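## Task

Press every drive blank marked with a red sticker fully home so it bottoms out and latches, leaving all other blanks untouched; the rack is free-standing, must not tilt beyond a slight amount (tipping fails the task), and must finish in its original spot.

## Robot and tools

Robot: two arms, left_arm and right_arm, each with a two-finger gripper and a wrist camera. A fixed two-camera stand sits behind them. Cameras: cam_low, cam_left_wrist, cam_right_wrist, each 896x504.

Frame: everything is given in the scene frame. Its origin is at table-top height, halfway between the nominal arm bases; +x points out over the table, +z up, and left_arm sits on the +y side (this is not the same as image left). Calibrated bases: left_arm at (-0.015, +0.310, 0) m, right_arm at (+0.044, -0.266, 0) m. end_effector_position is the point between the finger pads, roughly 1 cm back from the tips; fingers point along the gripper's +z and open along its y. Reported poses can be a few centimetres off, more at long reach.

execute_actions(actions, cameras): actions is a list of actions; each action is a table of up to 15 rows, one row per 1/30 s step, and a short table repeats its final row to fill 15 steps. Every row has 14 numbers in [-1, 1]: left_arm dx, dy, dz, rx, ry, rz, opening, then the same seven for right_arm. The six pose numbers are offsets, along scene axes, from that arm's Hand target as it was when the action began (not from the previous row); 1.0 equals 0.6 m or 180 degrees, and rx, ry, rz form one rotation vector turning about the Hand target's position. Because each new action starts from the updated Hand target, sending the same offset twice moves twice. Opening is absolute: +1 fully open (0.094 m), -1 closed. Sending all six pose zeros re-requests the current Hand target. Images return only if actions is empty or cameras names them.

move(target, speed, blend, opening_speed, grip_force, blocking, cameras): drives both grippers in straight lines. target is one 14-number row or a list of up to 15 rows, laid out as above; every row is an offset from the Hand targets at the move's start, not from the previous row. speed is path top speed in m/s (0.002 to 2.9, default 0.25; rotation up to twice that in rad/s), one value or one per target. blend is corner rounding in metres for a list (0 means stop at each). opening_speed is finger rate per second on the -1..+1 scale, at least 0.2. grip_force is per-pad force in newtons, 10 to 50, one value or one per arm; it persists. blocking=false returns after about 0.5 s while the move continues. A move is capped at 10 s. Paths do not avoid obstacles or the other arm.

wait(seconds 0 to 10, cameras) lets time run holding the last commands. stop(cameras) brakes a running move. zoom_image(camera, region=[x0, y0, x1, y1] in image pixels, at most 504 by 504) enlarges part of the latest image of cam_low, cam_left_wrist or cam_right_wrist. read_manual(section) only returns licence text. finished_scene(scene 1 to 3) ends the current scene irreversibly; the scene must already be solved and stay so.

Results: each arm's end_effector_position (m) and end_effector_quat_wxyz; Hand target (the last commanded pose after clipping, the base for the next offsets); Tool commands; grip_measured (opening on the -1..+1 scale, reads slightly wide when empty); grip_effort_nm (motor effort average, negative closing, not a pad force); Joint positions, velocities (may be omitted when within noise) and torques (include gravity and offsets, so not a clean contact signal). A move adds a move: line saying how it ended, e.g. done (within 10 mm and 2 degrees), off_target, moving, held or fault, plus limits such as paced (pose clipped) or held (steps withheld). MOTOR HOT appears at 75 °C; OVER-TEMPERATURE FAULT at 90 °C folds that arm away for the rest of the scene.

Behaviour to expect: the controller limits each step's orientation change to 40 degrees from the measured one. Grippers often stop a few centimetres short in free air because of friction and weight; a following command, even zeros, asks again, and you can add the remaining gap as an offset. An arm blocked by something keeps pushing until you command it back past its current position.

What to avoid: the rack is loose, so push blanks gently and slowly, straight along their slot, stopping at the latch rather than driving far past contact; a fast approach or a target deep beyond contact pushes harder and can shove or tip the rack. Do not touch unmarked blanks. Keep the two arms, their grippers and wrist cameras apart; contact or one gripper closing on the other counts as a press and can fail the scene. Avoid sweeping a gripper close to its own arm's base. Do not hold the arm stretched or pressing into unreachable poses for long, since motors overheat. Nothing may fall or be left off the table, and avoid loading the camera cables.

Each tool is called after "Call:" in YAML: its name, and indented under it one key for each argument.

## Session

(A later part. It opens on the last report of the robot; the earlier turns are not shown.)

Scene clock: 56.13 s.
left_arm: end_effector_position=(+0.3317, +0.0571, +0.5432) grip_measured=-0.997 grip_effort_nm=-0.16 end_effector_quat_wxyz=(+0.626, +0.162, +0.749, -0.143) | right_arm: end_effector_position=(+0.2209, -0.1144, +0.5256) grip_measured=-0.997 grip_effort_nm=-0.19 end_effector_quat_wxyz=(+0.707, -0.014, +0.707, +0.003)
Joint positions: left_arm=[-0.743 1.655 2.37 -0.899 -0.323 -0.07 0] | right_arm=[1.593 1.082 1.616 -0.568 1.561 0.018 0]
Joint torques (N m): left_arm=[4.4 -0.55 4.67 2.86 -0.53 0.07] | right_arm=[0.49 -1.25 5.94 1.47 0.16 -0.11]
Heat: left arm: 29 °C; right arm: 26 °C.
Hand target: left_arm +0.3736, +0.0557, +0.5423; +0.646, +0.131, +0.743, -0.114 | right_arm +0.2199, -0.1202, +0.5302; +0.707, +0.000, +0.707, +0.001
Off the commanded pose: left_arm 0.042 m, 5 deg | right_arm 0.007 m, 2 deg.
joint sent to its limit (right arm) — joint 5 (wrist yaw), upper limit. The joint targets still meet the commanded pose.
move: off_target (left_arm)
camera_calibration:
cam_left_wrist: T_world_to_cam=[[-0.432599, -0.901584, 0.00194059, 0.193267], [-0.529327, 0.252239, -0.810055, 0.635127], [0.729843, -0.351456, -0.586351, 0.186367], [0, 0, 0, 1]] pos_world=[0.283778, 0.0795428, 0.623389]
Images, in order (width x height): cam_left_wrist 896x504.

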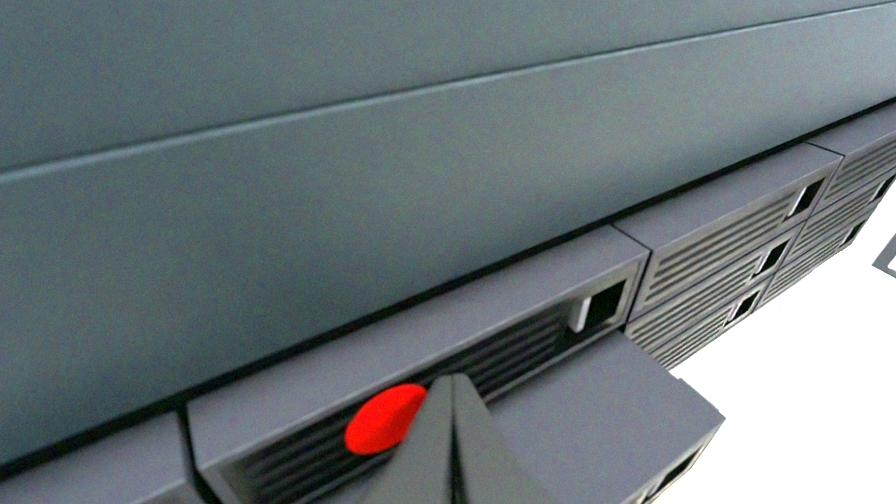

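Call:
move:
  target: [0.045,-0.01,-0.003,0,0,0,-1,0,0,0,0,0,0,-1]
  speed: 0.06
  cameras: ["cam_left_wrist"]

Scene clock: 57.90 s.
left_arm: end_effector_position=(+0.3363, +0.0543, +0.5392) grip_measured=-0.997 grip_effort_nm=-0.16 end_effector_quat_wxyz=(+0.612, +0.179, +0.755, -0.153) | right_arm: end_effector_position=(+0.2209, -0.1144, +0.5256) grip_measured=-0.997 grip_effort_nm=-0.18 end_effector_quat_wxyz=(+0.707, -0.014, +0.707, +0.003)
Joint positions: left_arm=[-0.712 1.696 2.441 -0.956 -0.252 -0.066 0] | right_arm=[1.593 1.082 1.616 -0.568 1.561 0.018 0]
Joint torques (N m): left_arm=[5.49 1.74 3.78 3.5 -0.87 0.07] | right_arm=[0.49 -1.25 5.93 1.47 0.16 -0.12]
Heat: left arm: 30 °C; right arm: 26 °C.
Hand target: left_arm +0.4006, +0.0497, +0.5406; +0.646, +0.131, +0.743, -0.114 | right_arm +0.2199, -0.1202, +0.5302; +0.707, +0.000, +0.707, +0.001
Off the commanded pose: left_arm 0.064 m, 8 deg | right_arm 0.007 m, 2 deg.
joint sent to its limit (right arm) — joint 5 (wrist yaw), upper limit. The joint targets still meet the commanded pose.
move: off_target (left_arm)
camera_calibration:
cam_left_wrist: T_world_to_cam=[[-0.467542, -0.883965, 0.00314195, 0.202846], [-0.540587, 0.283108, -0.792222, 0.627517], [0.699407, -0.372095, -0.610225, 0.203932], [0, 0, 0, 1]] pos_world=[0.291435, 0.0775353, 0.62094]
Images, in order (width x height): cam_left_wrist 896x504.

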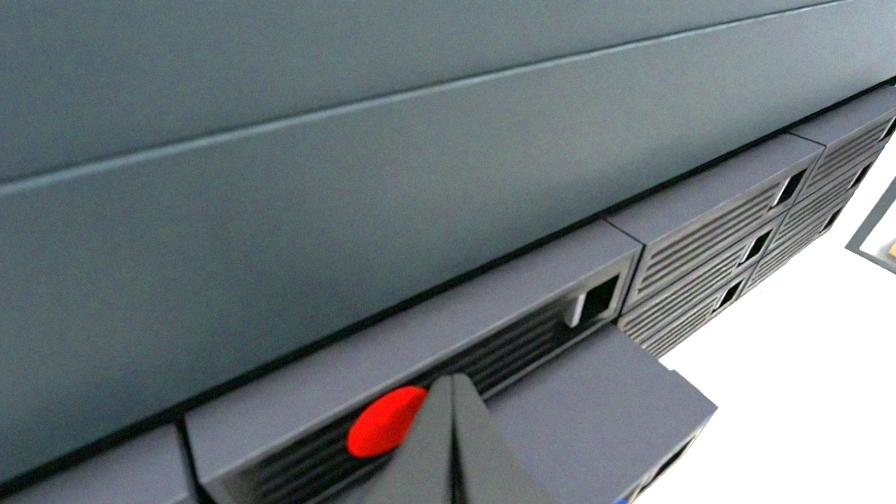

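Call:
move:
  target: [0.04,-0.012,0.0,0,0,0,-1,0,0,0,0,0,0,-1]
  speed: 0.06

Call:
move:
  target:
    - [-0.2,0.0,0.01,0,0,0,-1,0,0,0,0,0,0,-1]
    - [-0.32,0.09,0.01,0,-0.01,0.1,-1,0,0,0,0,0,0,-1]
  blend: 0.02
  speed: 0.2
  cameras: ["all"]

Call:
zoom_image:
  camera: "cam_low"
  region: [370, 20, 500, 150]

Scene clock: 59.93 s.
left_arm: end_effector_position=(+0.3374, +0.0544, +0.5396) grip_measured=-0.997 grip_effort_nm=-0.16 end_effector_quat_wxyz=(+0.603, +0.191, +0.758, -0.159) | right_arm: end_effector_position=(+0.2209, -0.1144, +0.5256) grip_measured=-0.997 grip_effort_nm=-0.18 end_effector_quat_wxyz=(+0.707, -0.014, +0.707, +0.003)
Joint positions: left_arm=[-0.691 1.737 2.528 -1.019 -0.203 -0.057 0] | right_arm=[1.593 1.082 1.616 -0.568 1.561 0.018 0]
Joint torques (N m): left_arm=[6.16 4.1 2.84 4.01 -1.09 0.05] | right_arm=[0.47 -1.25 5.94 1.46 0.16 -0.11]
Heat: left arm: 32 °C; right arm: 26 °C.
Hand target: left_arm +0.4245, +0.0424, +0.5406; +0.646, +0.131, +0.743, -0.114 | right_arm +0.2199, -0.1202, +0.5302; +0.707, +0.000, +0.707, +0.001
Off the commanded pose: left_arm 0.088 m, 10 deg | right_arm 0.007 m, 2 deg.
joint sent to its limit (right arm) — joint 5 (wrist yaw), upper limit. The joint targets still meet the commanded pose.
move: off_target (left_arm)

Scene clock: 62.50 s.
left_arm: end_effector_position=(+0.2357, +0.0869, +0.5450) grip_measured=-0.997 grip_effort_nm=-0.16 end_effector_quat_wxyz=(+0.668, +0.022, +0.743, -0.019) | right_arm: end_effector_position=(+0.2209, -0.1144, +0.5256) grip_measured=-0.997 grip_effort_nm=-0.18 end_effector_quat_wxyz=(+0.707, -0.014, +0.707, +0.003)
Joint positions: left_arm=[-1.227 1.513 2.198 -0.964 -1.177 -0.258 0] | right_arm=[1.593 1.082 1.616 -0.568 1.561 0.018 0]
Joint torques (N m): left_arm=[-0.59 -4.94 5.35 1.04 -0.47 -0.18] | right_arm=[0.49 -1.25 5.96 1.46 0.16 -0.12]
Heat: left arm: 31 °C; right arm: 26 °C.
Hand target: left_arm +0.2326, +0.0963, +0.5465; +0.667, +0.015, +0.744, -0.010 | right_arm +0.2199, -0.1202, +0.5302; +0.707, +0.000, +0.707, +0.001
Off the commanded pose: left_arm 0.010 m, 1 deg | right_arm 0.007 m, 2 deg.
joint sent to its limit (right arm) — joint 5 (wrist yaw), upper limit. The joint targets still meet the commanded pose.
move: done
camera_calibration:
cam_left_wrist: T_world_to_cam=[[-0.069395, -0.997522, -0.0115561, 0.108585], [-0.527261, 0.046509, -0.84843, 0.616573], [0.846865, -0.0527838, -0.529182, 0.183272], [0, 0, 0, 1]] pos_world=[0.177424, 0.0893134, 0.621358]
cam_right_wrist: T_world_to_cam=[[0.0398844, -0.999196, -0.00400291, -0.12185], [-0.430496, -0.0135684, -0.90249, 0.60588], [0.901711, 0.0377186, -0.430691, 0.12213], [0, 0, 0, 1]] pos_world=[0.155563, -0.118138, 0.598914]

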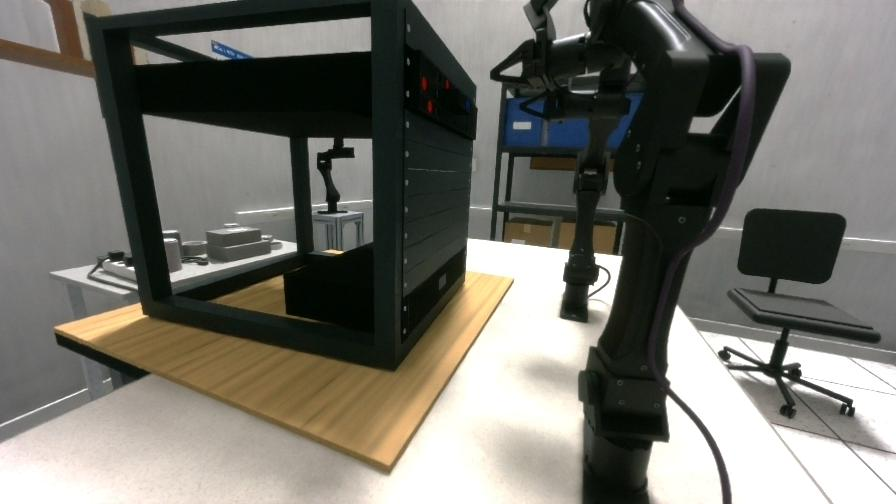

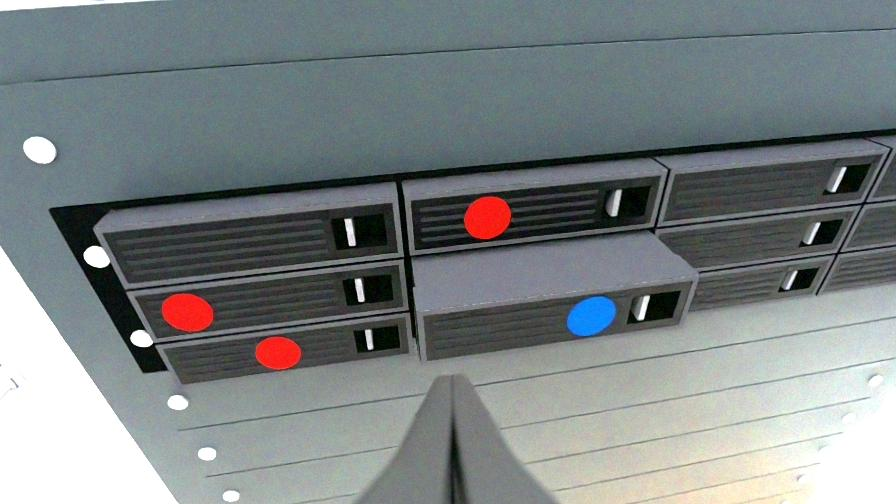

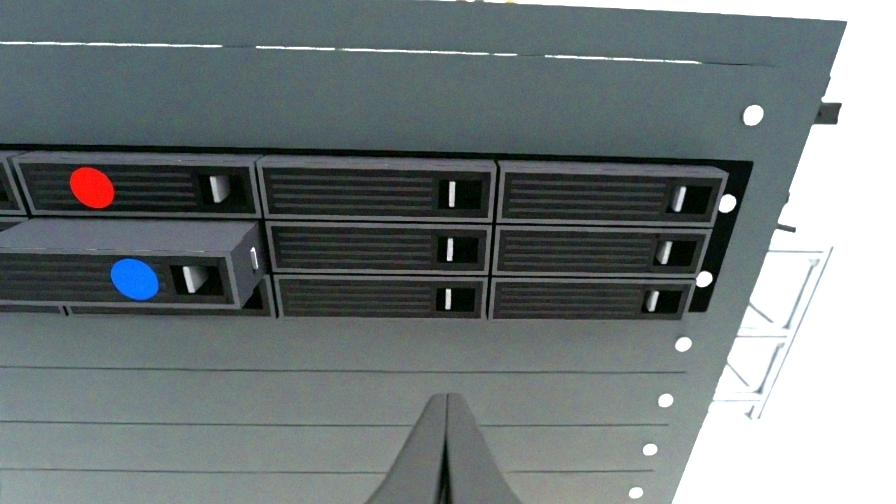

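Scaled by 3.877 from the camera's 896x504 image, which has a finer 1280x720 frame.

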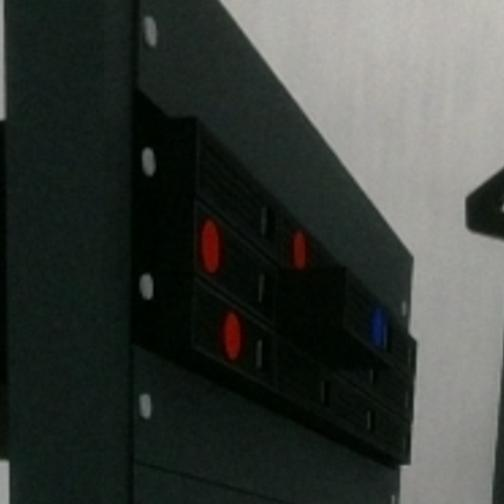

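Call:
zoom_image:
  camera: "cam_left_wrist"
  region: [80, 150, 480, 400]

Call:
zoom_image:
  camera: "cam_right_wrist"
  region: [0, 130, 300, 330]

Scaled by 1.260 from the camera's 896x504 image, which has a finer 1280x720 frame.

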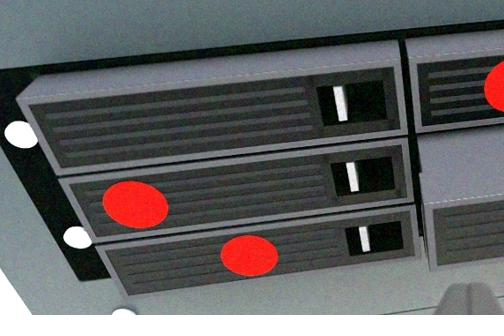

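Scaled by 1.680 from the camera's 896x504 image, which has a finer 1280x720 frame.

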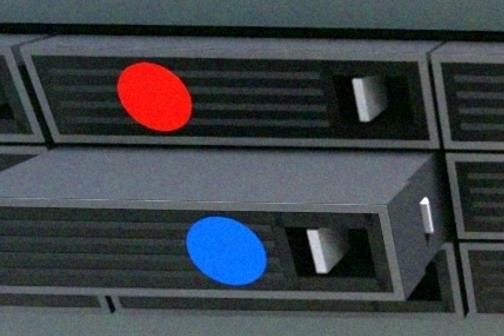

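Call:
finished_scene:
  scene: 3

The scene is finished: the task was done.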